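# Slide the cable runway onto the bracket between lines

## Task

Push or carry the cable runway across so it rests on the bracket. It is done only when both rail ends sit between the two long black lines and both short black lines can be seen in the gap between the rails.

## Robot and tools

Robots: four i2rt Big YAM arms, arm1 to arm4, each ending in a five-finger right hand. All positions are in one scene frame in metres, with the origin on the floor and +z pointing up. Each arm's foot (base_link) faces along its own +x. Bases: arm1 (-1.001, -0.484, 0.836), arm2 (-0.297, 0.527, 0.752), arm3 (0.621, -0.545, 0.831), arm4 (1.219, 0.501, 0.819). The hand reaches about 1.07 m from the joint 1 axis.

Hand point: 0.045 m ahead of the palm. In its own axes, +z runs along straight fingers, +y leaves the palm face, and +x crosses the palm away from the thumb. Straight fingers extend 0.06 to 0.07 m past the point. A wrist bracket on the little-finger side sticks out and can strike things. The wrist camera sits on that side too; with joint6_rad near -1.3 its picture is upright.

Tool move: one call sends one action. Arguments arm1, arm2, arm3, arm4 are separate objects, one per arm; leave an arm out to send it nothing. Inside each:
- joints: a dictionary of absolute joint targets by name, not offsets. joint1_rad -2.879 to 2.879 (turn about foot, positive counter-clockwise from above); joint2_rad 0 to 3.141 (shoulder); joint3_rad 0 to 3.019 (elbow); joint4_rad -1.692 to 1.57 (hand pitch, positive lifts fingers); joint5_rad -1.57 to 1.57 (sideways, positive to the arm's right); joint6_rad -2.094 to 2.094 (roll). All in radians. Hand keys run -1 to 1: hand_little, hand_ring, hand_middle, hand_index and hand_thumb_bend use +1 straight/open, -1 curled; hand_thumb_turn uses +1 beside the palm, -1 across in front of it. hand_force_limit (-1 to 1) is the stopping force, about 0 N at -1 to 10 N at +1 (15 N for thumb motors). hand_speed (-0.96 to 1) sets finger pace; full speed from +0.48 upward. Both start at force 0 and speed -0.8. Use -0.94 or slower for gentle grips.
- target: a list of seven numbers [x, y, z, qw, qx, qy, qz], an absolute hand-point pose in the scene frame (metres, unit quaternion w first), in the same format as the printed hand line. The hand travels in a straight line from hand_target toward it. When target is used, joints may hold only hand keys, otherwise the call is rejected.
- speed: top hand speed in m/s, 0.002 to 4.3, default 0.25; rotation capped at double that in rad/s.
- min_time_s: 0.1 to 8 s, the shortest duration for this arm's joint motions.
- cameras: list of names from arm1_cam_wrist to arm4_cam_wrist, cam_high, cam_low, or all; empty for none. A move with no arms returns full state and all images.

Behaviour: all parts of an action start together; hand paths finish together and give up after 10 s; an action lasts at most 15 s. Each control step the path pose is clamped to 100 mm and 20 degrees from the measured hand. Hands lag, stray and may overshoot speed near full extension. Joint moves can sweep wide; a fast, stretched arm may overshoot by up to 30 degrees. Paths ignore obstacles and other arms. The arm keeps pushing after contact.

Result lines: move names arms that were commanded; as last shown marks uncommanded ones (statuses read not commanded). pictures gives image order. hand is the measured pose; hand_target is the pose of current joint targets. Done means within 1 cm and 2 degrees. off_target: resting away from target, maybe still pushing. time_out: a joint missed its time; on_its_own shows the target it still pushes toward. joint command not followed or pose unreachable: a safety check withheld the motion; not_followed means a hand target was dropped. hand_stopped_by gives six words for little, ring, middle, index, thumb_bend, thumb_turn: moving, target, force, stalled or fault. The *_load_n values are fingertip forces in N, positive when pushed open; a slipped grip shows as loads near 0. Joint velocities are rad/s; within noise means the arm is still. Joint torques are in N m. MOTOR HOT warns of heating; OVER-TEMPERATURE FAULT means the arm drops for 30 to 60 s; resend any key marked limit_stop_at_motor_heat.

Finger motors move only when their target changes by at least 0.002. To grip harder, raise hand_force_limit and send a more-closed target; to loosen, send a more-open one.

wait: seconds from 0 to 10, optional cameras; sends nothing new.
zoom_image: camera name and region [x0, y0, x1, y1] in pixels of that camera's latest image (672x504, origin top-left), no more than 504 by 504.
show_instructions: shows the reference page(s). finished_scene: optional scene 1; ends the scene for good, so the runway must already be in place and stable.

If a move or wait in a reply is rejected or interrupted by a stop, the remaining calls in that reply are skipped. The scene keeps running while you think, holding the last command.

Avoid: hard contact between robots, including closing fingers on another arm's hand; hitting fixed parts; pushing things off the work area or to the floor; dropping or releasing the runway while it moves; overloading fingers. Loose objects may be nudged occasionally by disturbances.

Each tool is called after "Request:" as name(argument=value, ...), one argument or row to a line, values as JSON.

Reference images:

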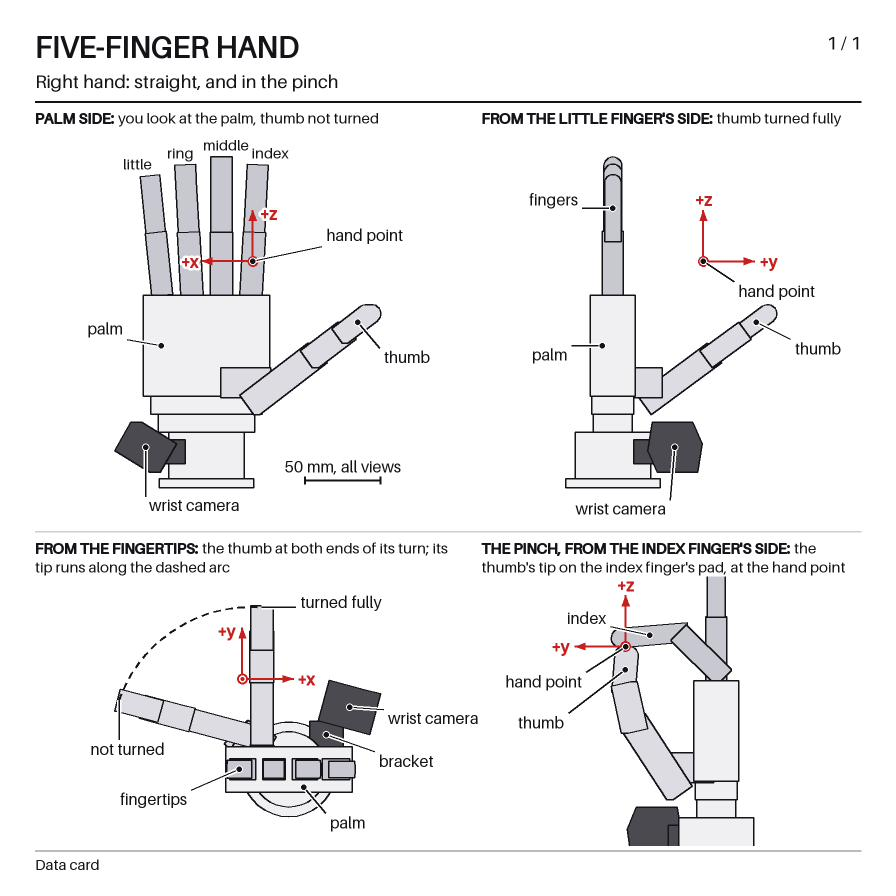

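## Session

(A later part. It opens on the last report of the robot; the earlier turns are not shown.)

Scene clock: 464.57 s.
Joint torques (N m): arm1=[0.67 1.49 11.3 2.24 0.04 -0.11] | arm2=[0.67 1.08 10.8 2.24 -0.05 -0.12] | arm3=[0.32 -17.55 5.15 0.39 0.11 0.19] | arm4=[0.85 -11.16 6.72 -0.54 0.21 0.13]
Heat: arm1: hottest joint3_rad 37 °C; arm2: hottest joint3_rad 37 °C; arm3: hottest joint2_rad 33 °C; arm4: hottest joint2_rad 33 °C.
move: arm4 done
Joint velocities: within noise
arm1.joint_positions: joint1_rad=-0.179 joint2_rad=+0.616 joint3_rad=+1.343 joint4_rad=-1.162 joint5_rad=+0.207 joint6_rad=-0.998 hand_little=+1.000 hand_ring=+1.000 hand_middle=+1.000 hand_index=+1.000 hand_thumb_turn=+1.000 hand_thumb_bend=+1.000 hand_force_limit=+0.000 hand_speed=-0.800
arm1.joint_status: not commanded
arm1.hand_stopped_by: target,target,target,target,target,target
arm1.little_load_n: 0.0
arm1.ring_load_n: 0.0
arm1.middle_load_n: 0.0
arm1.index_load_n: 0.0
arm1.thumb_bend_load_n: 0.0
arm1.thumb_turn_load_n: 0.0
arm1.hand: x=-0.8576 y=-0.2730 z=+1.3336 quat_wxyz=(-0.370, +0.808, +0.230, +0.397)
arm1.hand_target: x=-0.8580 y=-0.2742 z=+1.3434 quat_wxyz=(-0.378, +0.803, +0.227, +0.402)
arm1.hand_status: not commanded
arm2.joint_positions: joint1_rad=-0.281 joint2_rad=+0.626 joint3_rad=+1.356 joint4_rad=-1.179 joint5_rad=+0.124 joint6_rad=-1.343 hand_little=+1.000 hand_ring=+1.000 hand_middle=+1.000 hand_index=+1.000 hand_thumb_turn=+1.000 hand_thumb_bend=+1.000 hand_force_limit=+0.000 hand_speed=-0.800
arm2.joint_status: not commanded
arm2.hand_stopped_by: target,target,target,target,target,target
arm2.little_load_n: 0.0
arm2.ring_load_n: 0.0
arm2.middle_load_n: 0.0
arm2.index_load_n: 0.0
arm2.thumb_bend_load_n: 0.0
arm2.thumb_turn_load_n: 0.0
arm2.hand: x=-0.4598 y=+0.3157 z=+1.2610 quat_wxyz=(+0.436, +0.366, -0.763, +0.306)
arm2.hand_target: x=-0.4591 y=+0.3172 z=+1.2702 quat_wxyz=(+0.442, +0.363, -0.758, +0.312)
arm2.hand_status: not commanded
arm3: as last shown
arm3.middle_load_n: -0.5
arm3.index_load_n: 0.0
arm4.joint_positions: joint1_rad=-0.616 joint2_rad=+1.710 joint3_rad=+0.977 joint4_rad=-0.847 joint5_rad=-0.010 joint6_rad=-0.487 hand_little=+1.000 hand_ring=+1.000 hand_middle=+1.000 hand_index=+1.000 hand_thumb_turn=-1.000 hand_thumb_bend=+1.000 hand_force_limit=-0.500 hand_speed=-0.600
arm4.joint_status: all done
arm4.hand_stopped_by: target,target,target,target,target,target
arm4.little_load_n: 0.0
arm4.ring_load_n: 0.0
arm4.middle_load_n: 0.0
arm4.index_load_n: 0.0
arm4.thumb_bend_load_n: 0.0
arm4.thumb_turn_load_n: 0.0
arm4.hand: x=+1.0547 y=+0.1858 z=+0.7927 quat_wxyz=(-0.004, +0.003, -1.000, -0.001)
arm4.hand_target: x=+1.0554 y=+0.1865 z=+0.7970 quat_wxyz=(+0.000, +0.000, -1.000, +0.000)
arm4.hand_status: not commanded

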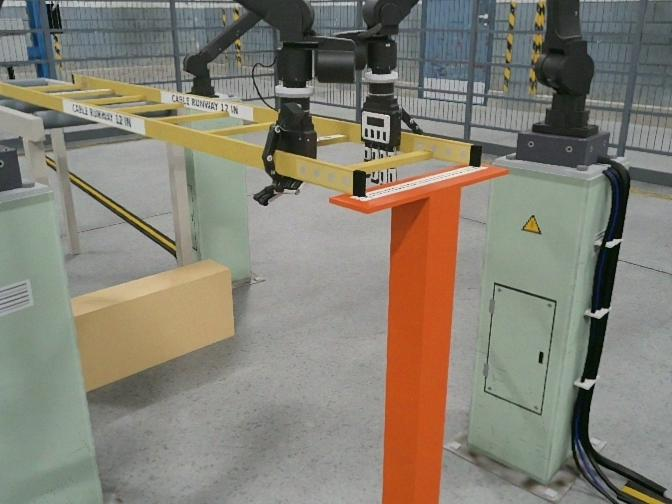

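Request:
move(
  arm4={"target": [1.055, 0.182, 1.02, 0, 0, -1, 0], "speed": 0.3},
)

Request:
move(
  arm4={"target": [1.19, 0.04, 0.99, 0, 0.7071, 0.7071, 0], "speed": 0.35, "joints": {"hand_speed": 0.3, "hand_thumb_turn": 1}},
  cameras=["arm4_cam_wrist"],
)

Request:
zoom_image(
  camera="arm4_cam_wrist",
  region=[390, 95, 450, 140],
)

Request:
zoom_image(
  camera="arm4_cam_wrist",
  region=[290, 305, 350, 350],
)

Scene clock: 467.17 s.
Joint torques (N m): arm1=[0.79 1.73 11.22 2.26 0.04 -0.09] | arm2=[0.26 2.08 10.71 2.02 0.04 -0.15] | arm3=[0.09 -17.49 5.2 0.35 0.11 0.2] | arm4=[0.67 -8.59 13.29 -0.91 0.1 0.02]
Heat: arm1: hottest joint3_rad 37 °C; arm2: hottest joint3_rad 37 °C; arm3: hottest joint2_rad 33 °C; arm4: hottest joint2_rad 33 °C.
move: arm4 off_target
Joint velocities: within noise
arm1, arm2, arm3: as last shown
arm1.middle_load_n: -0.5
arm1.index_load_n: -0.5
arm3.middle_load_n: 0.0
arm4.joint_positions: joint1_rad=-0.612 joint2_rad=+1.457 joint3_rad=+1.295 joint4_rad=-1.441 joint5_rad=-0.007 joint6_rad=-0.475 hand_little=+1.000 hand_ring=+1.000 hand_middle=+1.000 hand_index=+1.000 hand_thumb_turn=-1.000 hand_thumb_bend=+1.000 hand_force_limit=-0.500 hand_speed=-0.600
arm4.joint_status: not commanded
arm4.hand_stopped_by: target,target,target,target,target,target
arm4.little_load_n: 0.0
arm4.ring_load_n: 0.0
arm4.middle_load_n: 0.0
arm4.index_load_n: 0.0
arm4.thumb_bend_load_n: 0.0
arm4.thumb_turn_load_n: 0.0
arm4.hand: x=+1.0615 y=+0.1924 z=+1.0068 quat_wxyz=(-0.008, -0.001, -1.000, -0.012)
arm4.hand_target: x=+1.0552 y=+0.1825 z=+1.0199 quat_wxyz=(+0.000, +0.000, -1.000, +0.000)
arm4.hand_status: off_target (0.018 m and 1.7 deg from the pose sent, 0.227 m and 0.6 deg at the start)
pictures: none

Scene clock: 470.47 s.
Joint torques (N m): arm1=[0.97 1.55 11.21 2.26 0.05 -0.1] | arm2=[0.5 1.2 10.59 2.03 -0.06 -0.11] | arm3=[0.15 -17.67 5.24 0.24 0.1 0.22] | arm4=[1.03 -8.53 10.69 0.2 0.05 0.17]
Heat: arm1: hottest joint3_rad 37 °C; arm2: hottest joint3_rad 37 °C; arm3: hottest joint2_rad 33 °C; arm4: hottest joint2_rad 33 °C.
move: arm4 done
Joint velocities: within noise
arm1, arm2, arm3: as last shown
arm1.middle_load_n: 0.0
arm1.index_load_n: 0.0
arm3.little_load_n: 0.5
arm4.joint_positions: joint1_rad=-0.348 joint2_rad=+1.494 joint3_rad=+1.295 joint4_rad=-1.390 joint5_rad=-0.008 joint6_rad=+1.351 hand_little=+1.000 hand_ring=+1.000 hand_middle=+1.000 hand_index=+1.000 hand_thumb_turn=+1.000 hand_thumb_bend=+1.000 hand_force_limit=-0.500 hand_speed=+0.300
arm4.joint_status: all done
arm4.hand_stopped_by: target,target,target,target,target,target
arm4.little_load_n: 0.0
arm4.ring_load_n: 0.0
arm4.middle_load_n: 0.0
arm4.index_load_n: 0.0
arm4.thumb_bend_load_n: 0.0
arm4.thumb_turn_load_n: 0.0
arm4.hand: x=+1.1905 y=+0.0500 z=+0.9887 quat_wxyz=(+0.003, -0.705, -0.709, -0.008)
arm4.hand_target: x=+1.1900 y=+0.0402 z=+0.9901 quat_wxyz=(+0.000, -0.707, -0.707, +0.000)
arm4.hand_status: done (0.010 m and 1.0 deg from the pose sent, 0.200 m and 89.9 deg at the start)
arm4_cam_wrist: T_world_to_cam=[[0.94598, 0.32421, 0.0038, -1.14801], [0.28527, -0.83781, 0.4655, -0.75784], [0.1541, -0.43927, -0.88504, 0.83433]] pos_world=[1.17361, 0.10376, 1.09555]

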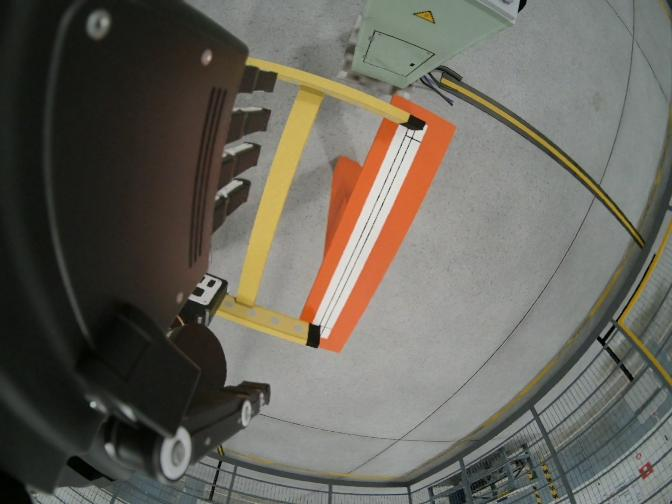

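Scaled by 8.400 from the camera's image (finer frame: 960x720).

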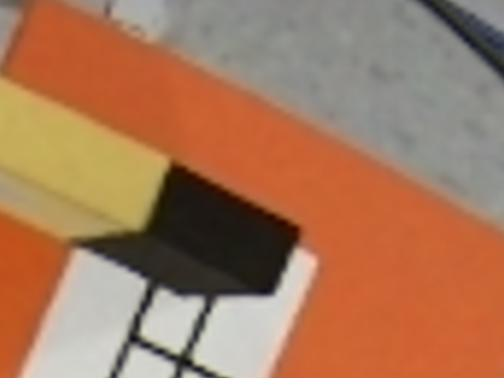

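Scaled by 8.400 from the camera's image (finer frame: 960x720).

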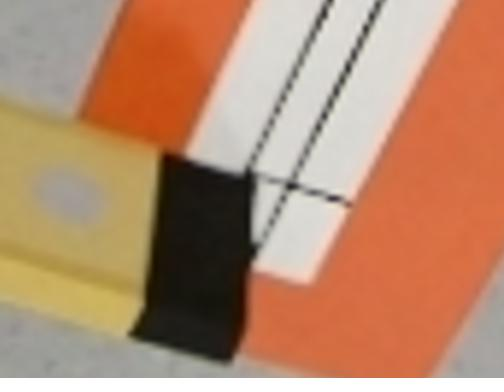

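Request:
zoom_image(
  camera="arm4_cam_wrist",
  region=[308, 312, 343, 338],
)

Request:
move(
  arm4={"target": [1.0555, 0.182, 1.02, 0, 0, -1, 0], "speed": 0.35},
)

Request:
move(
  arm4={"target": [1.0555, 0.1865, 0.9, 0, 0, -1, 0], "speed": 0.2, "joints": {"hand_thumb_turn": -1}},
)

Request:
move(
  arm4={"target": [1.0555, 0.1865, 0.797, 0, 0, -1, 0], "speed": 0.1},
  cameras=["cam_low", "arm4_cam_wrist"],
)

Scaled by 14.400 from the camera's image (finer frame: 960x720).

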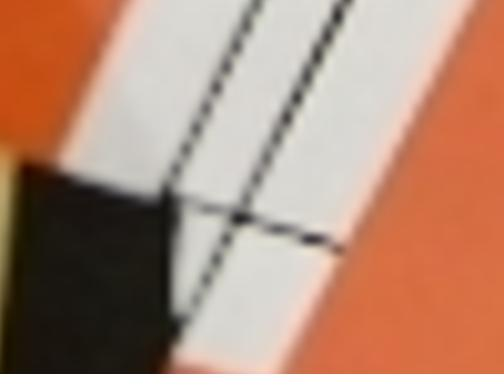

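Scene clock: 496.17 s.
Joint torques (N m): arm1=[0.79 1.55 11.26 2.21 0.03 -0.08] | arm2=[1.03 1.08 10.62 2.07 -0.01 -0.12] | arm3=[0.44 -17.79 5.2 0.29 0.11 0.19] | arm4=[0.03 -9.82 13.12 -0.94 -0.09 -0.06]
Heat: arm1: hottest joint3_rad 37 °C; arm2: hottest joint3_rad 37 °C; arm3: hottest joint2_rad 33 °C; arm4: hottest joint3_rad 35 °C.
move: arm4 off_target
Joint velocities: within noise
arm1, arm2, arm3: as last shown
arm3.little_load_n: 0.0
arm4.joint_positions: joint1_rad=-0.603 joint2_rad=+1.471 joint3_rad=+1.295 joint4_rad=-1.441 joint5_rad=-0.002 joint6_rad=-0.465 hand_little=+1.000 hand_ring=+1.000 hand_middle=+1.000 hand_index=+1.000 hand_thumb_turn=+1.000 hand_thumb_bend=+1.000 hand_force_limit=-0.500 hand_speed=+0.300
arm4.joint_status: not commanded
arm4.hand_stopped_by: target,target,target,target,target,target
arm4.little_load_n: 0.0
arm4.ring_load_n: 0.0
arm4.middle_load_n: 0.0
arm4.index_load_n: 0.0
arm4.thumb_bend_load_n: 0.0
arm4.thumb_turn_load_n: 0.0
arm4.hand: x=+1.0634 y=+0.1905 z=+1.0021 quat_wxyz=(-0.008, -0.002, -1.000, -0.020)
arm4.hand_target: x=+1.0558 y=+0.1826 z=+1.0199 quat_wxyz=(+0.000, +0.000, -1.000, +0.000)
arm4.hand_status: off_target (0.021 m and 2.5 deg from the pose sent, 0.191 m and 89.6 deg at the start)
pictures: none

Scene clock: 497.47 s.
Joint torques (N m): arm1=[0.85 1.44 11.19 2.26 0.04 -0.11] | arm2=[0.09 1.85 10.41 2.04 0.01 -0.14] | arm3=[0.26 -17.44 5.24 0.31 0.09 0.18] | arm4=[0.09 -9.29 8.28 0.27 -0.07 -0.07]
Heat: arm1: hottest joint3_rad 37 °C; arm2: hottest joint3_rad 37 °C; arm3: hottest joint2_rad 33 °C; arm4: hottest joint3_rad 35 °C.
move: arm4 done
Joint velocities: within noise
arm1, arm2, arm3: as last shown
arm4.joint_positions: joint1_rad=-0.607 joint2_rad=+1.538 joint3_rad=+1.102 joint4_rad=-1.147 joint5_rad=-0.003 joint6_rad=-0.469 hand_little=+1.000 hand_ring=+1.000 hand_middle=+1.000 hand_index=+1.000 hand_thumb_turn=-1.000 hand_thumb_bend=+1.000 hand_force_limit=-0.500 hand_speed=+0.300
arm4.joint_status: all done
arm4.hand_stopped_by: target,target,target,target,target,target
arm4.little_load_n: 0.0
arm4.ring_load_n: 0.0
arm4.middle_load_n: 0.0
arm4.index_load_n: 0.0
arm4.thumb_bend_load_n: 0.0
arm4.thumb_turn_load_n: 0.0
arm4.hand: x=+1.0596 y=+0.1869 z=+0.9020 quat_wxyz=(-0.001, -0.001, -1.000, -0.005)
arm4.hand_target: x=+1.0556 y=+0.1866 z=+0.9000 quat_wxyz=(+0.000, +0.000, -1.000, +0.000)
arm4.hand_status: done (0.005 m and 0.6 deg from the pose sent, 0.103 m and 2.5 deg at the start)
pictures: none

Scene clock: 499.07 s.
Joint torques (N m): arm1=[0.91 1.44 11.15 2.25 0.04 -0.11] | arm2=[0.85 1.73 10.47 2.07 0.01 -0.13] | arm3=[0.44 -17.44 5.16 0.2 0.08 0.18] | arm4=[0.15 -9.58 6.49 0.27 -0.05 -0.04]
Heat: arm1: hottest joint3_rad 37 °C; arm2: hottest joint3_rad 37 °C; arm3: hottest joint2_rad 33 °C; arm4: hottest joint3_rad 34 °C.
move: arm4 done
Joint velocities: within noise
arm1, arm2, arm3: as last shown
arm4.joint_positions: joint1_rad=-0.607 joint2_rad=+1.689 joint3_rad=+0.981 joint4_rad=-0.865 joint5_rad=-0.003 joint6_rad=-0.469 hand_little=+1.000 hand_ring=+1.000 hand_middle=+1.000 hand_index=+1.000 hand_thumb_turn=-1.000 hand_thumb_bend=+1.000 hand_force_limit=-0.500 hand_speed=+0.300
arm4.joint_status: not commanded
arm4.hand_stopped_by: target,target,target,target,target,target
arm4.little_load_n: 0.0
arm4.ring_load_n: 0.0
arm4.middle_load_n: 0.0
arm4.index_load_n: 0.0
arm4.thumb_bend_load_n: 0.0
arm4.thumb_turn_load_n: 0.0
arm4.hand: x=+1.0576 y=+0.1839 z=+0.8017 quat_wxyz=(+0.001, -0.001, -1.000, +0.000)
arm4.hand_target: x=+1.0556 y=+0.1866 z=+0.7970 quat_wxyz=(+0.000, +0.000, -1.000, +0.000)
arm4.hand_status: done (0.006 m and 0.2 deg from the pose sent, 0.105 m and 0.6 deg at the start)
pictures: arm4_cam_wrist, cam_low
arm4_cam_wrist: T_world_to_cam=[[-0.31535, 0.94895, -0.00647, 0.1623], [0.83385, 0.28035, 0.4755, -1.31459], [0.45304, 0.14456, -0.87969, 0.32024]] pos_world=[1.00227, 0.16823, 0.90786]

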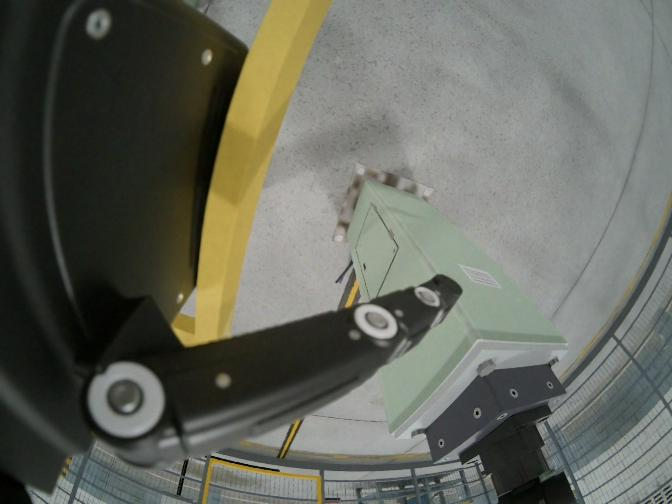

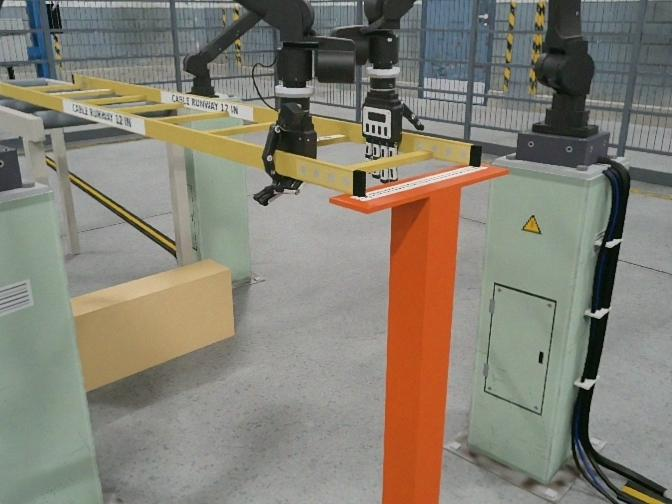

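Request:
move(
  arm4={"target": [1.0535, 0.188, 0.787, 0, 0, -1, 0], "speed": 0.1},
)

Request:
move(
  arm4={"joints": {"hand_speed": -0.6, "hand_little": -0.35, "hand_ring": -0.25, "hand_middle": 0.10, "hand_index": 0.12}},
)

Request:
move(
  arm4={"joints": {"hand_speed": -0.8, "hand_thumb_bend": -0.8}},
  cameras=["cam_low"],
)

Request:
zoom_image(
  camera="cam_low",
  region=[345, 185, 380, 210],
)

Request:
zoom_image(
  camera="cam_low",
  region=[460, 155, 495, 180],
)

Scene clock: 501.67 s.
Joint torques (N m): arm1=[1.14 1.73 11.25 2.21 0.06 -0.11] | arm2=[-0.03 1.26 10.73 2.02 -0.01 -0.13] | arm3=[0.15 -17.61 5.2 0.2 0.11 0.19] | arm4=[0.09 -9.41 6.28 0.29 -0.03 -0.06]
Heat: arm1: hottest joint3_rad 37 °C; arm2: hottest joint3_rad 37 °C; arm3: hottest joint2_rad 33 °C; arm4: hottest joint3_rad 34 °C.
move: arm4 done
Joint velocities: within noise
arm1, arm2, arm3: as last shown
arm4.joint_positions: joint1_rad=-0.611 joint2_rad=+1.703 joint3_rad=+0.972 joint4_rad=-0.837 joint5_rad=-0.004 joint6_rad=-0.474 hand_little=+1.000 hand_ring=+1.000 hand_middle=+1.000 hand_index=+1.000 hand_thumb_turn=-1.000 hand_thumb_bend=+1.000 hand_force_limit=-0.500 hand_speed=+0.300
arm4.joint_status: not commanded
arm4.hand_stopped_by: target,target,target,target,target,target
arm4.little_load_n: 0.0
arm4.ring_load_n: 0.0
arm4.middle_load_n: 0.0
arm4.index_load_n: 0.0
arm4.thumb_bend_load_n: 0.0
arm4.thumb_turn_load_n: 0.0
arm4.hand: x=+1.0555 y=+0.1840 z=+0.7931 quat_wxyz=(+0.002, -0.002, -1.000, +0.002)
arm4.hand_target: x=+1.0536 y=+0.1880 z=+0.7871 quat_wxyz=(+0.000, +0.000, -1.000, +0.000)
arm4.hand_status: done (0.008 m and 0.4 deg from the pose sent, 0.016 m and 0.2 deg at the start)
pictures: none

Scene clock: 503.37 s.
Joint torques (N m): arm1=[0.85 1.73 11.3 2.26 0.04 -0.11] | arm2=[0.38 1.14 10.5 1.94 -0.05 -0.15] | arm3=[0.32 -17.38 5.26 0.21 0.11 0.17] | arm4=[0.09 -9.82 6.23 -0.02 0.11 -0.03]
Heat: arm1: hottest joint3_rad 37 °C; arm2: hottest joint3_rad 37 °C; arm3: hottest joint2_rad 33 °C; arm4: hottest joint3_rad 34 °C.
move: arm4 done
Joint velocities: within noise
arm1, arm2: as last shown
arm3.joint_positions: joint1_rad=-0.953 joint2_rad=+2.137 joint3_rad=+1.628 joint4_rad=-1.072 joint5_rad=-0.008 joint6_rad=-0.847 hand_little=-0.350 hand_ring=-0.250 hand_middle=+0.100 hand_index=+0.120 hand_thumb_turn=-1.000 hand_thumb_bend=-0.634 hand_force_limit=-0.500 hand_speed=-0.800
arm3.joint_status: not commanded
arm3.hand_stopped_by: target,target,target,target,force,target
arm3.little_load_n: -0.5
arm3.ring_load_n: 0.0
arm3.middle_load_n: 0.5
arm3.index_load_n: 0.0
arm3.thumb_bend_load_n: 0.5
arm3.thumb_turn_load_n: 0.0
arm3.hand: x=+1.0427 y=-0.1922 z=+0.7891 quat_wxyz=(+0.003, +1.000, +0.008, -0.007)
arm3.hand_target: x=+1.0435 y=-0.1926 z=+0.7949 quat_wxyz=(+0.000, +1.000, +0.000, +0.000)
arm3.hand_status: not commanded
arm4.joint_positions: joint1_rad=-0.611 joint2_rad=+1.710 joint3_rad=+0.972 joint4_rad=-0.830 joint5_rad=-0.008 joint6_rad=-0.477 hand_little=-0.350 hand_ring=-0.250 hand_middle=+0.100 hand_index=+0.120 hand_thumb_turn=-1.000 hand_thumb_bend=+1.000 hand_force_limit=-0.500 hand_speed=-0.600
arm4.joint_status: all done
arm4.hand_stopped_by: target,target,target,target,target,target
arm4.little_load_n: 0.5
arm4.ring_load_n: 0.0
arm4.middle_load_n: 0.0
arm4.index_load_n: 0.0
arm4.thumb_bend_load_n: 0.0
arm4.thumb_turn_load_n: 0.0
arm4.hand: x=+1.0556 y=+0.1829 z=+0.7906 quat_wxyz=(+0.000, +0.000, -1.000, +0.003)
arm4.hand_target: x=+1.0536 y=+0.1880 z=+0.7871 quat_wxyz=(+0.000, +0.000, -1.000, +0.000)
arm4.hand_status: not commanded
pictures: none

Scene clock: 509.90 s.
Joint torques (N m): arm1=[0.85 1.67 11.18 2.3 0.06 -0.11] | arm2=[0.67 1.49 10.7 2.1 0.01 -0.1] | arm3=[0.09 -17.26 5.18 0.39 0.1 0.18] | arm4=[0.15 -9.99 6.28 -0.05 0.11 0.03]
Heat: arm1: hottest joint3_rad 37 °C; arm2: hottest joint3_rad 37 °C; arm3: hottest joint2_rad 34 °C; arm4: hottest joint2_rad 33 °C.
move: arm4 off_target
Joint velocities: within noise
arm1.joint_positions: joint1_rad=-0.179 joint2_rad=+0.616 joint3_rad=+1.343 joint4_rad=-1.162 joint5_rad=+0.207 joint6_rad=-0.998 hand_little=+1.000 hand_ring=+1.000 hand_middle=+1.000 hand_index=+1.000 hand_thumb_turn=+1.000 hand_thumb_bend=+1.000 hand_force_limit=+0.000 hand_speed=-0.800
arm1.joint_status: not commanded
arm1.hand_stopped_by: target,target,target,target,target,target
arm1.little_load_n: 0.0
arm1.ring_load_n: 0.0
arm1.middle_load_n: 0.0
arm1.index_load_n: 0.0
arm1.thumb_bend_load_n: -0.5
arm1.thumb_turn_load_n: -0.5
arm1.hand: x=-0.8576 y=-0.2730 z=+1.3336 quat_wxyz=(-0.370, +0.808, +0.230, +0.397)
arm1.hand_target: x=-0.8580 y=-0.2742 z=+1.3434 quat_wxyz=(-0.378, +0.803, +0.227, +0.402)
arm1.hand_status: not commanded
arm2.joint_positions: joint1_rad=-0.281 joint2_rad=+0.626 joint3_rad=+1.356 joint4_rad=-1.179 joint5_rad=+0.124 joint6_rad=-1.343 hand_little=+1.000 hand_ring=+1.000 hand_middle=+1.000 hand_index=+1.000 hand_thumb_turn=+1.000 hand_thumb_bend=+1.000 hand_force_limit=+0.000 hand_speed=-0.800
arm2.joint_status: not commanded
arm2.hand_stopped_by: target,target,target,target,target,target
arm2.little_load_n: 0.0
arm2.ring_load_n: 0.0
arm2.middle_load_n: 0.0
arm2.index_load_n: 0.0
arm2.thumb_bend_load_n: 0.5
arm2.thumb_turn_load_n: 0.0
arm2.hand: x=-0.4598 y=+0.3157 z=+1.2610 quat_wxyz=(+0.436, +0.366, -0.763, +0.306)
arm2.hand_target: x=-0.4591 y=+0.3172 z=+1.2702 quat_wxyz=(+0.442, +0.363, -0.758, +0.312)
arm2.hand_status: not commanded
arm3: as last shown
arm3.little_load_n: 0.0
arm3.middle_load_n: 0.0
arm4.joint_positions: joint1_rad=-0.612 joint2_rad=+1.712 joint3_rad=+0.971 joint4_rad=-0.830 joint5_rad=-0.007 joint6_rad=-0.483 hand_little=-0.350 hand_ring=-0.250 hand_middle=+0.100 hand_index=+0.120 hand_thumb_turn=-1.000 hand_thumb_bend=-0.598 hand_force_limit=-0.500 hand_speed=-0.800
arm4.joint_status: hand_thumb_bend off_target (ended at -0.598, target -0.800); the others done
arm4.hand_stopped_by: target,target,target,target,force,target
arm4.little_load_n: 0.5
arm4.ring_load_n: 0.0
arm4.middle_load_n: 0.0
arm4.index_load_n: 0.0
arm4.thumb_bend_load_n: 4.0
arm4.thumb_turn_load_n: 1.0
arm4.hand: x=+1.0554 y=+0.1841 z=+0.7896 quat_wxyz=(+0.000, +0.003, -1.000, +0.002)
arm4.hand_target: x=+1.0536 y=+0.1880 z=+0.7872 quat_wxyz=(+0.000, +0.000, -1.000, +0.000)
arm4.hand_status: not commanded

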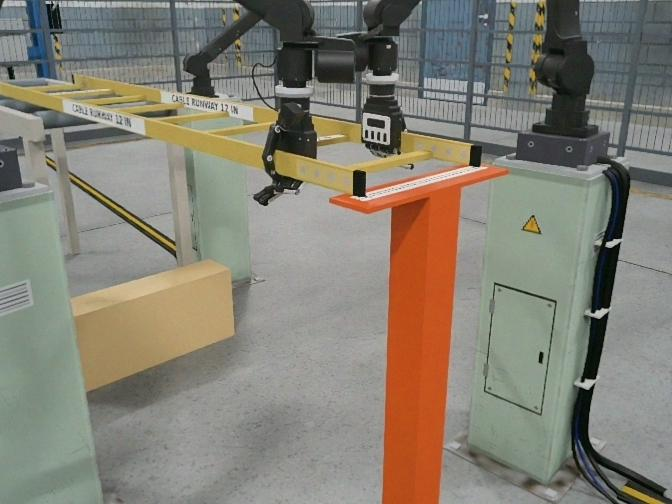

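Scaled by 14.400 from the camera's image (finer frame: 960x720).

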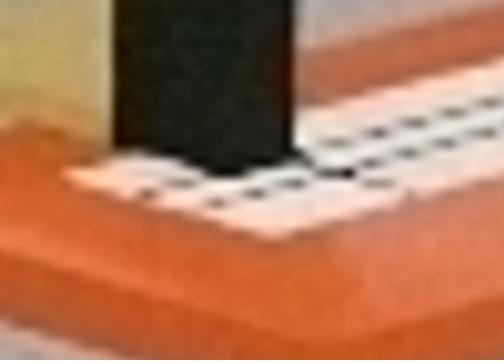

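Scaled by 14.400 from the camera's image (finer frame: 960x720).

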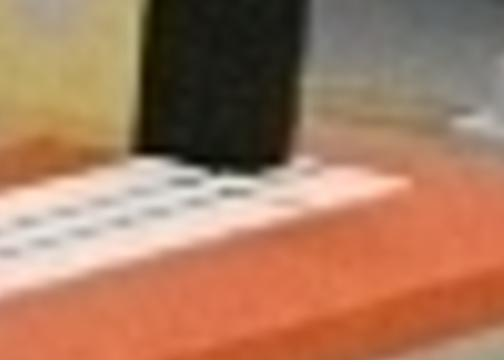

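Request:
move(
  arm3={"target": [1.046, -0.197, 0.84, 0, -1, 0, 0], "speed": 0.04},
  arm4={"target": [1.055, 0.182, 0.843, 0, 0, -1, 0], "speed": 0.04},
  cameras=["cam_low"],
)

Request:
zoom_image(
  camera="cam_low",
  region=[345, 175, 380, 200],
)

Request:
zoom_image(
  camera="cam_low",
  region=[460, 145, 495, 170],
)

Scene clock: 513.17 s.
Joint torques (N m): arm1=[1.03 1.61 11.32 2.28 0.05 -0.1] | arm2=[0.26 1.55 10.67 2.19 0.01 -0.13] | arm3=[-0.09 -20.78 7.39 -2.78 0.1 0.11] | arm4=[0.97 -15.27 10.63 -4.59 0.31 0.11]
Heat: arm1: hottest joint3_rad 37 °C; arm2: hottest joint3_rad 37 °C; arm3: hottest joint2_rad 33 °C; arm4: hottest joint2_rad 33 °C.
move: arm3 off_target; arm4 off_target
Joint velocities: within noise
arm1, arm2: as last shown
arm1.ring_load_n: -0.5
arm1.thumb_bend_load_n: 0.0
arm1.thumb_turn_load_n: 0.0
arm2.thumb_bend_load_n: 0.0
arm2.thumb_turn_load_n: 0.5
arm3.joint_positions: joint1_rad=-0.953 joint2_rad=+2.121 joint3_rad=+1.628 joint4_rad=-1.090 joint5_rad=-0.007 joint6_rad=-0.847 hand_little=-0.350 hand_ring=-0.250 hand_middle=+0.100 hand_index=+0.120 hand_thumb_turn=-1.000 hand_thumb_bend=-0.633 hand_force_limit=-0.500 hand_speed=-0.800
arm3.joint_status: not commanded
arm3.hand_stopped_by: target,target,target,target,force,target
arm3.little_load_n: 0.0
arm3.ring_load_n: 0.0
arm3.middle_load_n: 0.0
arm3.index_load_n: 0.0
arm3.thumb_bend_load_n: 7.5
arm3.thumb_turn_load_n: 0.0
arm3.hand: x=+1.0413 y=-0.1936 z=+0.7987 quat_wxyz=(+0.003, +1.000, +0.008, -0.007)
arm3.hand_target: x=+1.0457 y=-0.1973 z=+0.8382 quat_wxyz=(+0.000, +1.000, +0.000, +0.000)
arm3.hand_status: off_target (0.042 m and 1.3 deg from the pose sent, 0.051 m and 1.3 deg at the start)
arm4.joint_positions: joint1_rad=-0.612 joint2_rad=+1.701 joint3_rad=+0.985 joint4_rad=-0.877 joint5_rad=-0.013 joint6_rad=-0.483 hand_little=-0.350 hand_ring=-0.250 hand_middle=+0.100 hand_index=+0.120 hand_thumb_turn=-1.000 hand_thumb_bend=-0.598 hand_force_limit=-0.500 hand_speed=-0.800
arm4.joint_status: not commanded
arm4.hand_stopped_by: target,target,target,target,force,target
arm4.little_load_n: 3.0
arm4.ring_load_n: 0.0
arm4.middle_load_n: 0.0
arm4.index_load_n: 0.5
arm4.thumb_bend_load_n: 6.0
arm4.thumb_turn_load_n: 1.0
arm4.hand: x=+1.0579 y=+0.1865 z=+0.7996 quat_wxyz=(-0.008, +0.003, -1.000, -0.006)
arm4.hand_target: x=+1.0554 y=+0.1827 z=+0.8394 quat_wxyz=(+0.000, +0.000, -1.000, +0.001)
arm4.hand_status: off_target (0.044 m and 1.2 deg from the pose sent, 0.053 m and 0.4 deg at the start)

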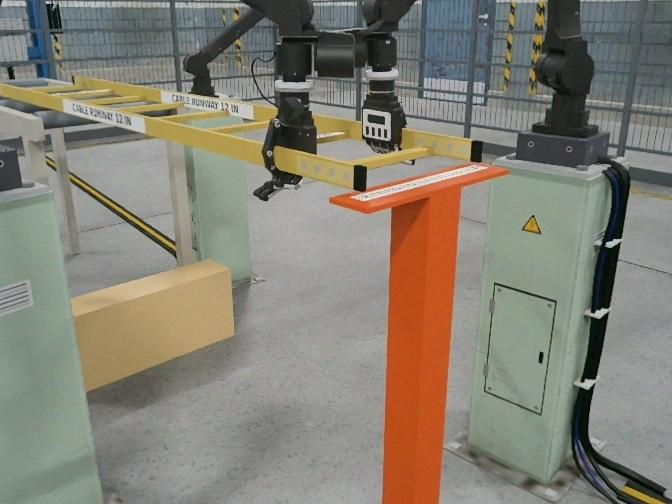

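Scaled by 14.400 from the camera's image (finer frame: 960x720).

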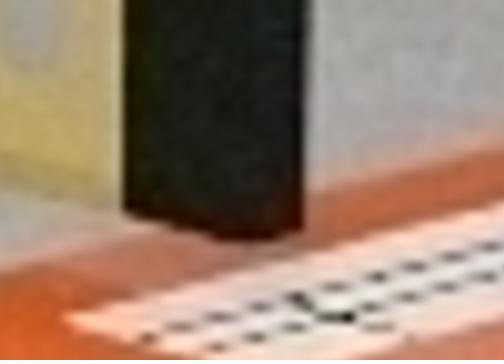

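Scaled by 14.400 from the camera's image (finer frame: 960x720).

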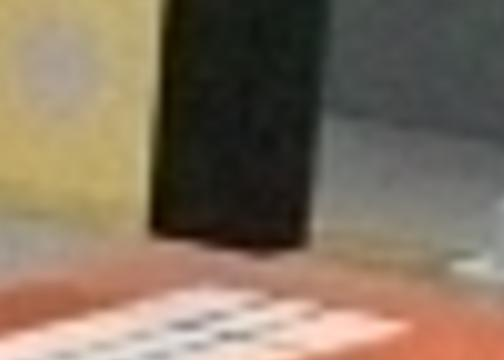

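Request:
move(
  arm3={"target": [1.044, -0.203, 0.84, 0, -1, 0, 0], "speed": 0.05},
  arm4={"target": [1.053, 0.176, 0.843, 0, 0, -1, 0], "speed": 0.05},
  cameras=["cam_low"],
)

Request:
zoom_image(
  camera="cam_low",
  region=[345, 175, 380, 200],
)

Request:
zoom_image(
  camera="cam_low",
  region=[460, 145, 495, 170],
)

Scene clock: 515.80 s.
Joint torques (N m): arm1=[0.79 1.44 11.19 2.24 0.02 -0.09] | arm2=[-0.44 1.14 10.62 2.06 0 -0.09] | arm3=[-0.73 -21.13 5.86 -2.4 0.11 0.05] | arm4=[1.08 -14.51 12.1 -4.75 0.31 0.14]
Heat: arm1: hottest joint3_rad 37 °C; arm2: hottest joint3_rad 37 °C; arm3: hottest joint2_rad 33 °C; arm4: hottest joint2_rad 33 °C.
move: arm3 off_target; arm4 off_target
Joint velocities: within noise
arm1, arm2: as last shown
arm1.ring_load_n: 0.0
arm2.index_load_n: 0.5
arm2.thumb_turn_load_n: 0.0
arm3.joint_positions: joint1_rad=-0.953 joint2_rad=+2.121 joint3_rad=+1.628 joint4_rad=-1.090 joint5_rad=-0.007 joint6_rad=-0.848 hand_little=-0.350 hand_ring=-0.250 hand_middle=+0.100 hand_index=+0.120 hand_thumb_turn=-1.000 hand_thumb_bend=-0.633 hand_force_limit=-0.500 hand_speed=-0.800
arm3.joint_status: not commanded
arm3.hand_stopped_by: target,target,target,target,force,target
arm3.little_load_n: 0.0
arm3.ring_load_n: 0.0
arm3.middle_load_n: 0.0
arm3.index_load_n: 0.0
arm3.thumb_bend_load_n: 7.0
arm3.thumb_turn_load_n: 0.0
arm3.hand: x=+1.0413 y=-0.1936 z=+0.7987 quat_wxyz=(+0.003, +1.000, +0.009, -0.007)
arm3.hand_target: x=+1.0438 y=-0.2029 z=+0.8377 quat_wxyz=(+0.000, +1.000, +0.000, +0.000)
arm3.hand_status: off_target (0.042 m and 1.4 deg from the pose sent, 0.042 m and 1.4 deg at the start)
arm4.joint_positions: joint1_rad=-0.612 joint2_rad=+1.701 joint3_rad=+0.987 joint4_rad=-0.878 joint5_rad=-0.013 joint6_rad=-0.483 hand_little=-0.350 hand_ring=-0.250 hand_middle=+0.100 hand_index=+0.120 hand_thumb_turn=-1.000 hand_thumb_bend=-0.598 hand_force_limit=-0.500 hand_speed=-0.800
arm4.joint_status: not commanded
arm4.hand_stopped_by: target,target,target,target,force,target
arm4.little_load_n: 4.0
arm4.ring_load_n: 0.0
arm4.middle_load_n: 0.0
arm4.index_load_n: 0.0
arm4.thumb_bend_load_n: 6.0
arm4.thumb_turn_load_n: 1.0
arm4.hand: x=+1.0578 y=+0.1862 z=+0.7999 quat_wxyz=(-0.008, +0.003, -1.000, -0.006)
arm4.hand_target: x=+1.0535 y=+0.1769 z=+0.8401 quat_wxyz=(+0.000, +0.000, -1.000, +0.001)
arm4.hand_status: off_target (0.045 m and 1.2 deg from the pose sent, 0.045 m and 1.2 deg at the start)

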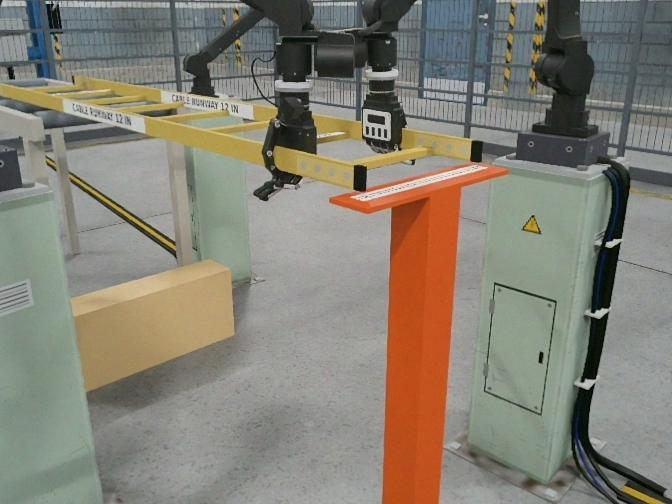

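Scaled by 14.400 from the camera's image (finer frame: 960x720).

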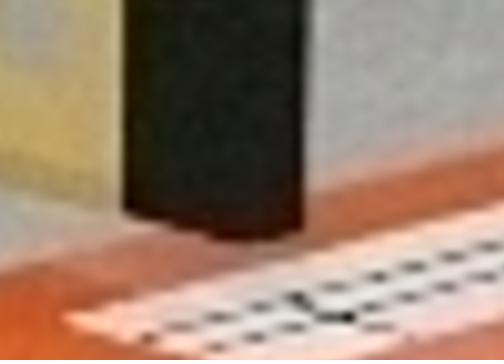

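Scaled by 14.400 from the camera's image (finer frame: 960x720).

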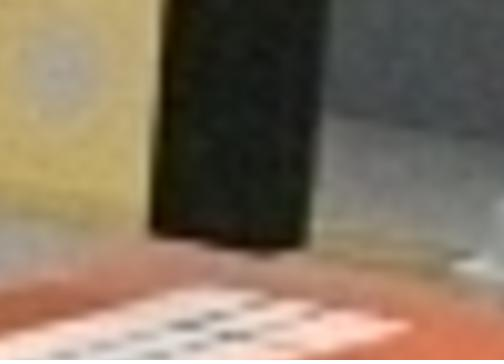

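Request:
move(
  arm3={"target": [1.043, -0.206, 0.84, 0, -1, 0, 0], "speed": 0.05},
  arm4={"target": [1.052, 0.173, 0.843, 0, 0, -1, 0], "speed": 0.05},
)

Request:
move(
  arm3={"target": [1.0425, -0.208, 0.84, 0, -1, 0, 0], "speed": 0.05},
  arm4={"target": [1.0515, 0.171, 0.843, 0, 0, -1, 0], "speed": 0.05},
  cameras=["cam_low"],
)

Request:
zoom_image(
  camera="cam_low",
  region=[345, 175, 380, 200],
)

Request:
zoom_image(
  camera="cam_low",
  region=[460, 145, 495, 170],
)

Scene clock: 517.77 s.
Joint torques (N m): arm1=[0.97 1.9 11.21 2.26 0.04 -0.12] | arm2=[0.5 1.55 10.51 1.95 0.02 -0.12] | arm3=[-0.91 -21.89 5.16 -2.22 0.11 0.03] | arm4=[1.14 -14.39 12.42 -4.53 0.31 0.15]
Heat: arm1: hottest joint3_rad 37 °C; arm2: hottest joint3_rad 37 °C; arm3: hottest joint2_rad 33 °C; arm4: hottest joint3_rad 34 °C.
move: arm3 off_target; arm4 off_target
Joint velocities: within noise
arm1, arm2: as last shown
arm2.index_load_n: 0.0
arm3.joint_positions: joint1_rad=-0.953 joint2_rad=+2.121 joint3_rad=+1.628 joint4_rad=-1.090 joint5_rad=-0.007 joint6_rad=-0.848 hand_little=-0.350 hand_ring=-0.250 hand_middle=+0.100 hand_index=+0.120 hand_thumb_turn=-1.000 hand_thumb_bend=-0.633 hand_force_limit=-0.500 hand_speed=-0.800
arm3.joint_status: not commanded
arm3.hand_stopped_by: target,target,target,target,force,target
arm3.little_load_n: 0.5
arm3.ring_load_n: 0.0
arm3.middle_load_n: 0.0
arm3.index_load_n: 0.0
arm3.thumb_bend_load_n: 7.5
arm3.thumb_turn_load_n: 0.0
arm3.hand: x=+1.0414 y=-0.1936 z=+0.7989 quat_wxyz=(+0.003, +1.000, +0.009, -0.007)
arm3.hand_target: x=+1.0429 y=-0.2057 z=+0.8376 quat_wxyz=(+0.000, +1.000, +0.000, +0.000)
arm3.hand_status: off_target (0.043 m and 1.4 deg from the pose sent, 0.043 m and 1.4 deg at the start)
arm4.joint_positions: joint1_rad=-0.612 joint2_rad=+1.705 joint3_rad=+0.992 joint4_rad=-0.886 joint5_rad=-0.013 joint6_rad=-0.484 hand_little=-0.350 hand_ring=-0.250 hand_middle=+0.100 hand_index=+0.120 hand_thumb_turn=-1.000 hand_thumb_bend=-0.598 hand_force_limit=-0.500 hand_speed=-0.800
arm4.joint_status: not commanded
arm4.hand_stopped_by: target,target,target,target,force,target
arm4.little_load_n: 3.5
arm4.ring_load_n: 0.0
arm4.middle_load_n: 0.0
arm4.index_load_n: 0.0
arm4.thumb_bend_load_n: 6.5
arm4.thumb_turn_load_n: 1.5
arm4.hand: x=+1.0578 y=+0.1864 z=+0.8003 quat_wxyz=(-0.010, +0.003, -1.000, -0.009)
arm4.hand_target: x=+1.0526 y=+0.1742 z=+0.8403 quat_wxyz=(+0.000, +0.000, -1.000, +0.001)
arm4.hand_status: off_target (0.045 m and 1.6 deg from the pose sent, 0.046 m and 1.2 deg at the start)
pictures: none

Scene clock: 518.73 s.
Joint torques (N m): arm1=[0.73 1.67 11.25 2.19 0.03 -0.1] | arm2=[0.21 1.32 10.69 1.78 0.02 -0.14] | arm3=[-0.73 -22.24 4.89 -2.03 0.11 0] | arm4=[1.26 -14.33 12.49 -4.42 0.31 0.18]
Heat: arm1: hottest joint3_rad 37 °C; arm2: hottest joint3_rad 37 °C; arm3: hottest joint2_rad 33 °C; arm4: hottest joint3_rad 34 °C.
move: arm3 off_target; arm4 off_target
Joint velocities: within noise
arm1, arm2: as last shown
arm2.thumb_bend_load_n: -0.5
arm3.joint_positions: joint1_rad=-0.953 joint2_rad=+2.119 joint3_rad=+1.624 joint4_rad=-1.090 joint5_rad=-0.007 joint6_rad=-0.848 hand_little=-0.350 hand_ring=-0.250 hand_middle=+0.100 hand_index=+0.120 hand_thumb_turn=-1.000 hand_thumb_bend=-0.633 hand_force_limit=-0.500 hand_speed=-0.800
arm3.joint_status: not commanded
arm3.hand_stopped_by: target,target,target,target,force,target
arm3.little_load_n: 0.5
arm3.ring_load_n: 0.0
arm3.middle_load_n: 0.5
arm3.index_load_n: 0.0
arm3.thumb_bend_load_n: 7.5
arm3.thumb_turn_load_n: 0.0
arm3.hand: x=+1.0404 y=-0.1944 z=+0.7990 quat_wxyz=(+0.004, +1.000, +0.009, -0.008)
arm3.hand_target: x=+1.0424 y=-0.2076 z=+0.8375 quat_wxyz=(+0.000, +1.000, +0.000, +0.000)
arm3.hand_status: off_target (0.043 m and 1.4 deg from the pose sent, 0.044 m and 1.4 deg at the start)
arm4.joint_positions: joint1_rad=-0.612 joint2_rad=+1.708 joint3_rad=+0.997 joint4_rad=-0.890 joint5_rad=-0.013 joint6_rad=-0.484 hand_little=-0.350 hand_ring=-0.250 hand_middle=+0.100 hand_index=+0.120 hand_thumb_turn=-1.000 hand_thumb_bend=-0.598 hand_force_limit=-0.500 hand_speed=-0.800
arm4.joint_status: not commanded
arm4.hand_stopped_by: target,target,target,target,force,target
arm4.little_load_n: 3.5
arm4.ring_load_n: 0.0
arm4.middle_load_n: 0.0
arm4.index_load_n: 0.0
arm4.thumb_bend_load_n: 6.5
arm4.thumb_turn_load_n: 1.0
arm4.hand: x=+1.0573 y=+0.1854 z=+0.8005 quat_wxyz=(-0.010, +0.003, -1.000, -0.010)
arm4.hand_target: x=+1.0521 y=+0.1722 z=+0.8404 quat_wxyz=(+0.000, +0.000, -1.000, +0.001)
arm4.hand_status: off_target (0.045 m and 1.7 deg from the pose sent, 0.046 m and 1.6 deg at the start)

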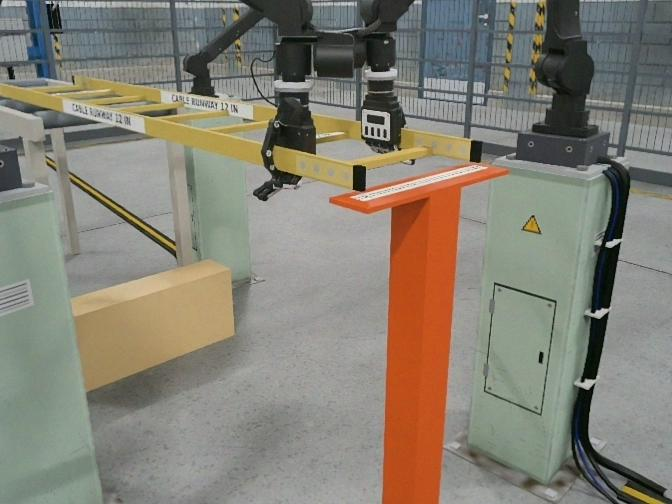

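Scaled by 14.400 from the camera's image (finer frame: 960x720).

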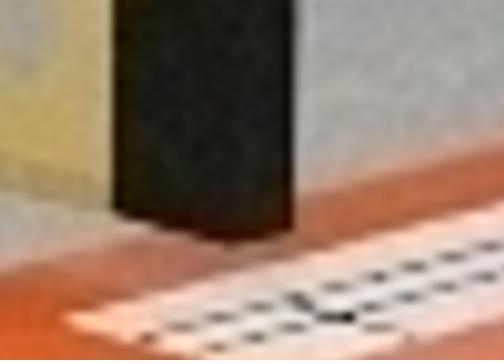

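Scaled by 14.400 from the camera's image (finer frame: 960x720).

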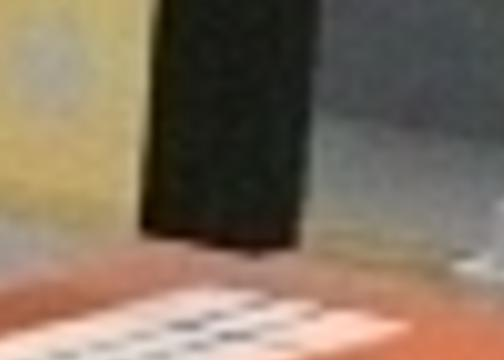

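Request:
move(
  arm3={"target": [1.0425, -0.210, 0.84, 0, -1, 0, 0], "speed": 0.05},
  arm4={"target": [1.0515, 0.169, 0.843, 0, 0, -1, 0], "speed": 0.05},
  cameras=["cam_low"],
)

Request:
zoom_image(
  camera="cam_low",
  region=[345, 175, 380, 200],
)

Request:
zoom_image(
  camera="cam_low",
  region=[460, 145, 495, 170],
)

Scene clock: 520.53 s.
Joint torques (N m): arm1=[1.38 1.79 11.19 2.26 0.04 -0.1] | arm2=[0.38 1.85 10.56 2.15 -0.02 -0.15] | arm3=[-1.26 -22.3 4.92 -2.07 0.11 -0.04] | arm4=[1.32 -14.45 12.55 -4.36 0.31 0.19]
Heat: arm1: hottest joint3_rad 37 °C; arm2: hottest joint3_rad 37 °C; arm3: hottest joint2_rad 33 °C; arm4: hottest joint3_rad 34 °C.
move: arm3 off_target; arm4 off_target
Joint velocities: within noise
arm1, arm2: as last shown
arm2.thumb_bend_load_n: 0.0
arm3.joint_positions: joint1_rad=-0.953 joint2_rad=+2.116 joint3_rad=+1.618 joint4_rad=-1.087 joint5_rad=-0.007 joint6_rad=-0.848 hand_little=-0.350 hand_ring=-0.250 hand_middle=+0.100 hand_index=+0.120 hand_thumb_turn=-1.000 hand_thumb_bend=-0.633 hand_force_limit=-0.500 hand_speed=-0.800
arm3.joint_status: not commanded
arm3.hand_stopped_by: target,target,target,target,force,target
arm3.little_load_n: 0.5
arm3.ring_load_n: 0.0
arm3.middle_load_n: 0.0
arm3.index_load_n: 0.5
arm3.thumb_bend_load_n: 7.5
arm3.thumb_turn_load_n: 0.0
arm3.hand: x=+1.0394 y=-0.1954 z=+0.7990 quat_wxyz=(+0.004, +1.000, +0.009, -0.008)
arm3.hand_target: x=+1.0423 y=-0.2096 z=+0.8375 quat_wxyz=(+0.000, +1.000, +0.000, +0.000)
arm3.hand_status: off_target (0.044 m and 1.4 deg from the pose sent, 0.044 m and 1.4 deg at the start)
arm4.joint_positions: joint1_rad=-0.612 joint2_rad=+1.712 joint3_rad=+1.001 joint4_rad=-0.893 joint5_rad=-0.013 joint6_rad=-0.484 hand_little=-0.350 hand_ring=-0.250 hand_middle=+0.100 hand_index=+0.120 hand_thumb_turn=-1.000 hand_thumb_bend=-0.598 hand_force_limit=-0.500 hand_speed=-0.800
arm4.joint_status: not commanded
arm4.hand_stopped_by: target,target,target,target,force,target
arm4.little_load_n: 3.5
arm4.ring_load_n: 0.5
arm4.middle_load_n: 0.0
arm4.index_load_n: 0.0
arm4.thumb_bend_load_n: 6.0
arm4.thumb_turn_load_n: 1.0
arm4.hand: x=+1.0568 y=+0.1844 z=+0.8005 quat_wxyz=(-0.010, +0.003, -1.000, -0.011)
arm4.hand_target: x=+1.0521 y=+0.1703 z=+0.8404 quat_wxyz=(+0.000, +0.000, -1.000, +0.001)
arm4.hand_status: off_target (0.045 m and 1.8 deg from the pose sent, 0.046 m and 1.7 deg at the start)

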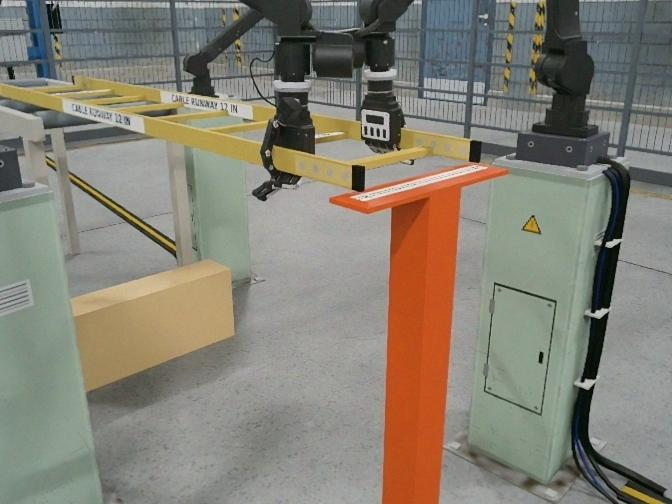

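Scaled by 14.400 from the camera's image (finer frame: 960x720).

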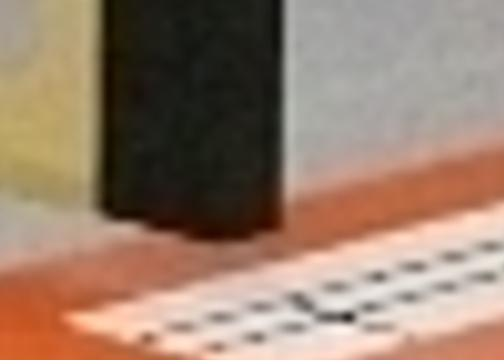

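Scaled by 14.400 from the camera's image (finer frame: 960x720).

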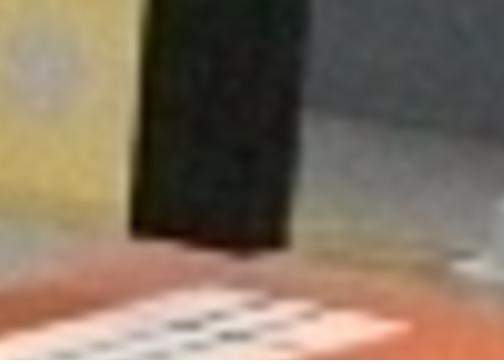

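Request:
move(
  arm3={"target": [1.047, -0.201, 0.828, 0, -1, 0, 0], "speed": 0.05},
  arm4={"target": [1.056, 0.178, 0.831, 0, 0, -1, 0], "speed": 0.05},
  cameras=["cam_low"],
)

Request:
zoom_image(
  camera="cam_low",
  region=[345, 175, 380, 200],
)

Request:
zoom_image(
  camera="cam_low",
  region=[460, 145, 495, 170],
)

Scene clock: 523.17 s.
Joint torques (N m): arm1=[0.73 1.79 11.18 2.19 0.04 -0.1] | arm2=[0.91 1.9 10.62 1.89 0.04 -0.11] | arm3=[-0.38 -19.25 6.78 -1.68 0.11 0.02] | arm4=[1.32 -14.51 9.16 -2.76 0.32 0.19]
Heat: arm1: hottest joint3_rad 37 °C; arm2: hottest joint3_rad 37 °C; arm3: hottest joint2_rad 33 °C; arm4: hottest joint3_rad 34 °C.
move: arm3 off_target; arm4 off_target
Joint velocities: within noise
arm1, arm2: as last shown
arm1.ring_load_n: -0.5
arm3.joint_positions: joint1_rad=-0.953 joint2_rad=+2.116 joint3_rad=+1.618 joint4_rad=-1.087 joint5_rad=-0.007 joint6_rad=-0.848 hand_little=-0.350 hand_ring=-0.250 hand_middle=+0.100 hand_index=+0.120 hand_thumb_turn=-1.000 hand_thumb_bend=-0.633 hand_force_limit=-0.500 hand_speed=-0.800
arm3.joint_status: not commanded
arm3.hand_stopped_by: target,target,target,target,force,target
arm3.little_load_n: 0.5
arm3.ring_load_n: 0.0
arm3.middle_load_n: 0.0
arm3.index_load_n: 0.0
arm3.thumb_bend_load_n: 7.5
arm3.thumb_turn_load_n: 0.0
arm3.hand: x=+1.0394 y=-0.1954 z=+0.7989 quat_wxyz=(+0.004, +1.000, +0.009, -0.008)
arm3.hand_target: x=+1.0467 y=-0.2012 z=+0.8272 quat_wxyz=(+0.000, +1.000, +0.000, +0.000)
arm3.hand_status: off_target (0.031 m and 1.4 deg from the pose sent, 0.031 m and 1.4 deg at the start)
arm4.joint_positions: joint1_rad=-0.612 joint2_rad=+1.712 joint3_rad=+1.001 joint4_rad=-0.893 joint5_rad=-0.013 joint6_rad=-0.484 hand_little=-0.350 hand_ring=-0.250 hand_middle=+0.100 hand_index=+0.120 hand_thumb_turn=-1.000 hand_thumb_bend=-0.598 hand_force_limit=-0.500 hand_speed=-0.800
arm4.joint_status: not commanded
arm4.hand_stopped_by: target,target,target,target,force,target
arm4.little_load_n: 3.5
arm4.ring_load_n: 0.0
arm4.middle_load_n: 0.0
arm4.index_load_n: 0.0
arm4.thumb_bend_load_n: 6.0
arm4.thumb_turn_load_n: 1.0
arm4.hand: x=+1.0568 y=+0.1844 z=+0.8005 quat_wxyz=(-0.010, +0.003, -1.000, -0.011)
arm4.hand_target: x=+1.0562 y=+0.1785 z=+0.8292 quat_wxyz=(+0.000, +0.000, -1.000, +0.000)
arm4.hand_status: off_target (0.031 m and 1.8 deg from the pose sent, 0.031 m and 1.8 deg at the start)

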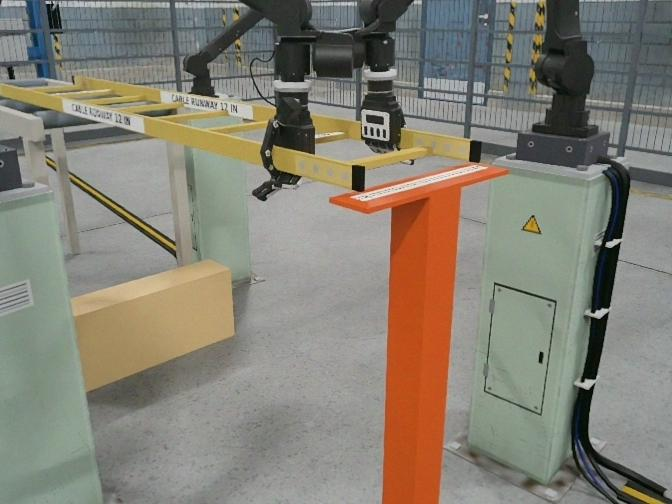

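Scaled by 14.400 from the camera's image (finer frame: 960x720).

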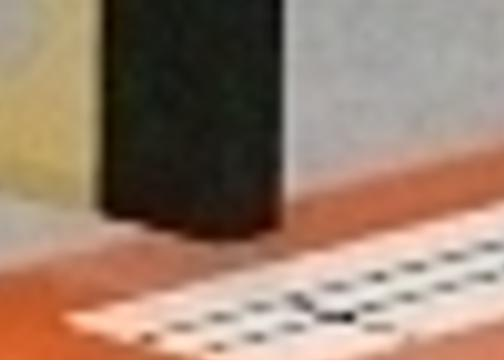

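Scaled by 14.400 from the camera's image (finer frame: 960x720).

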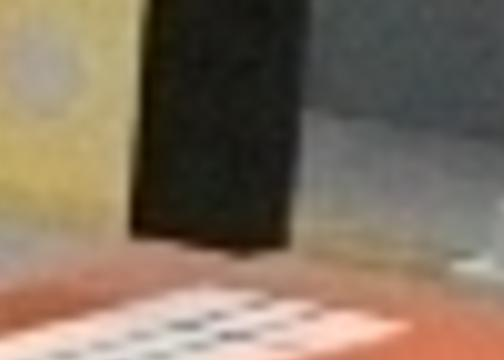

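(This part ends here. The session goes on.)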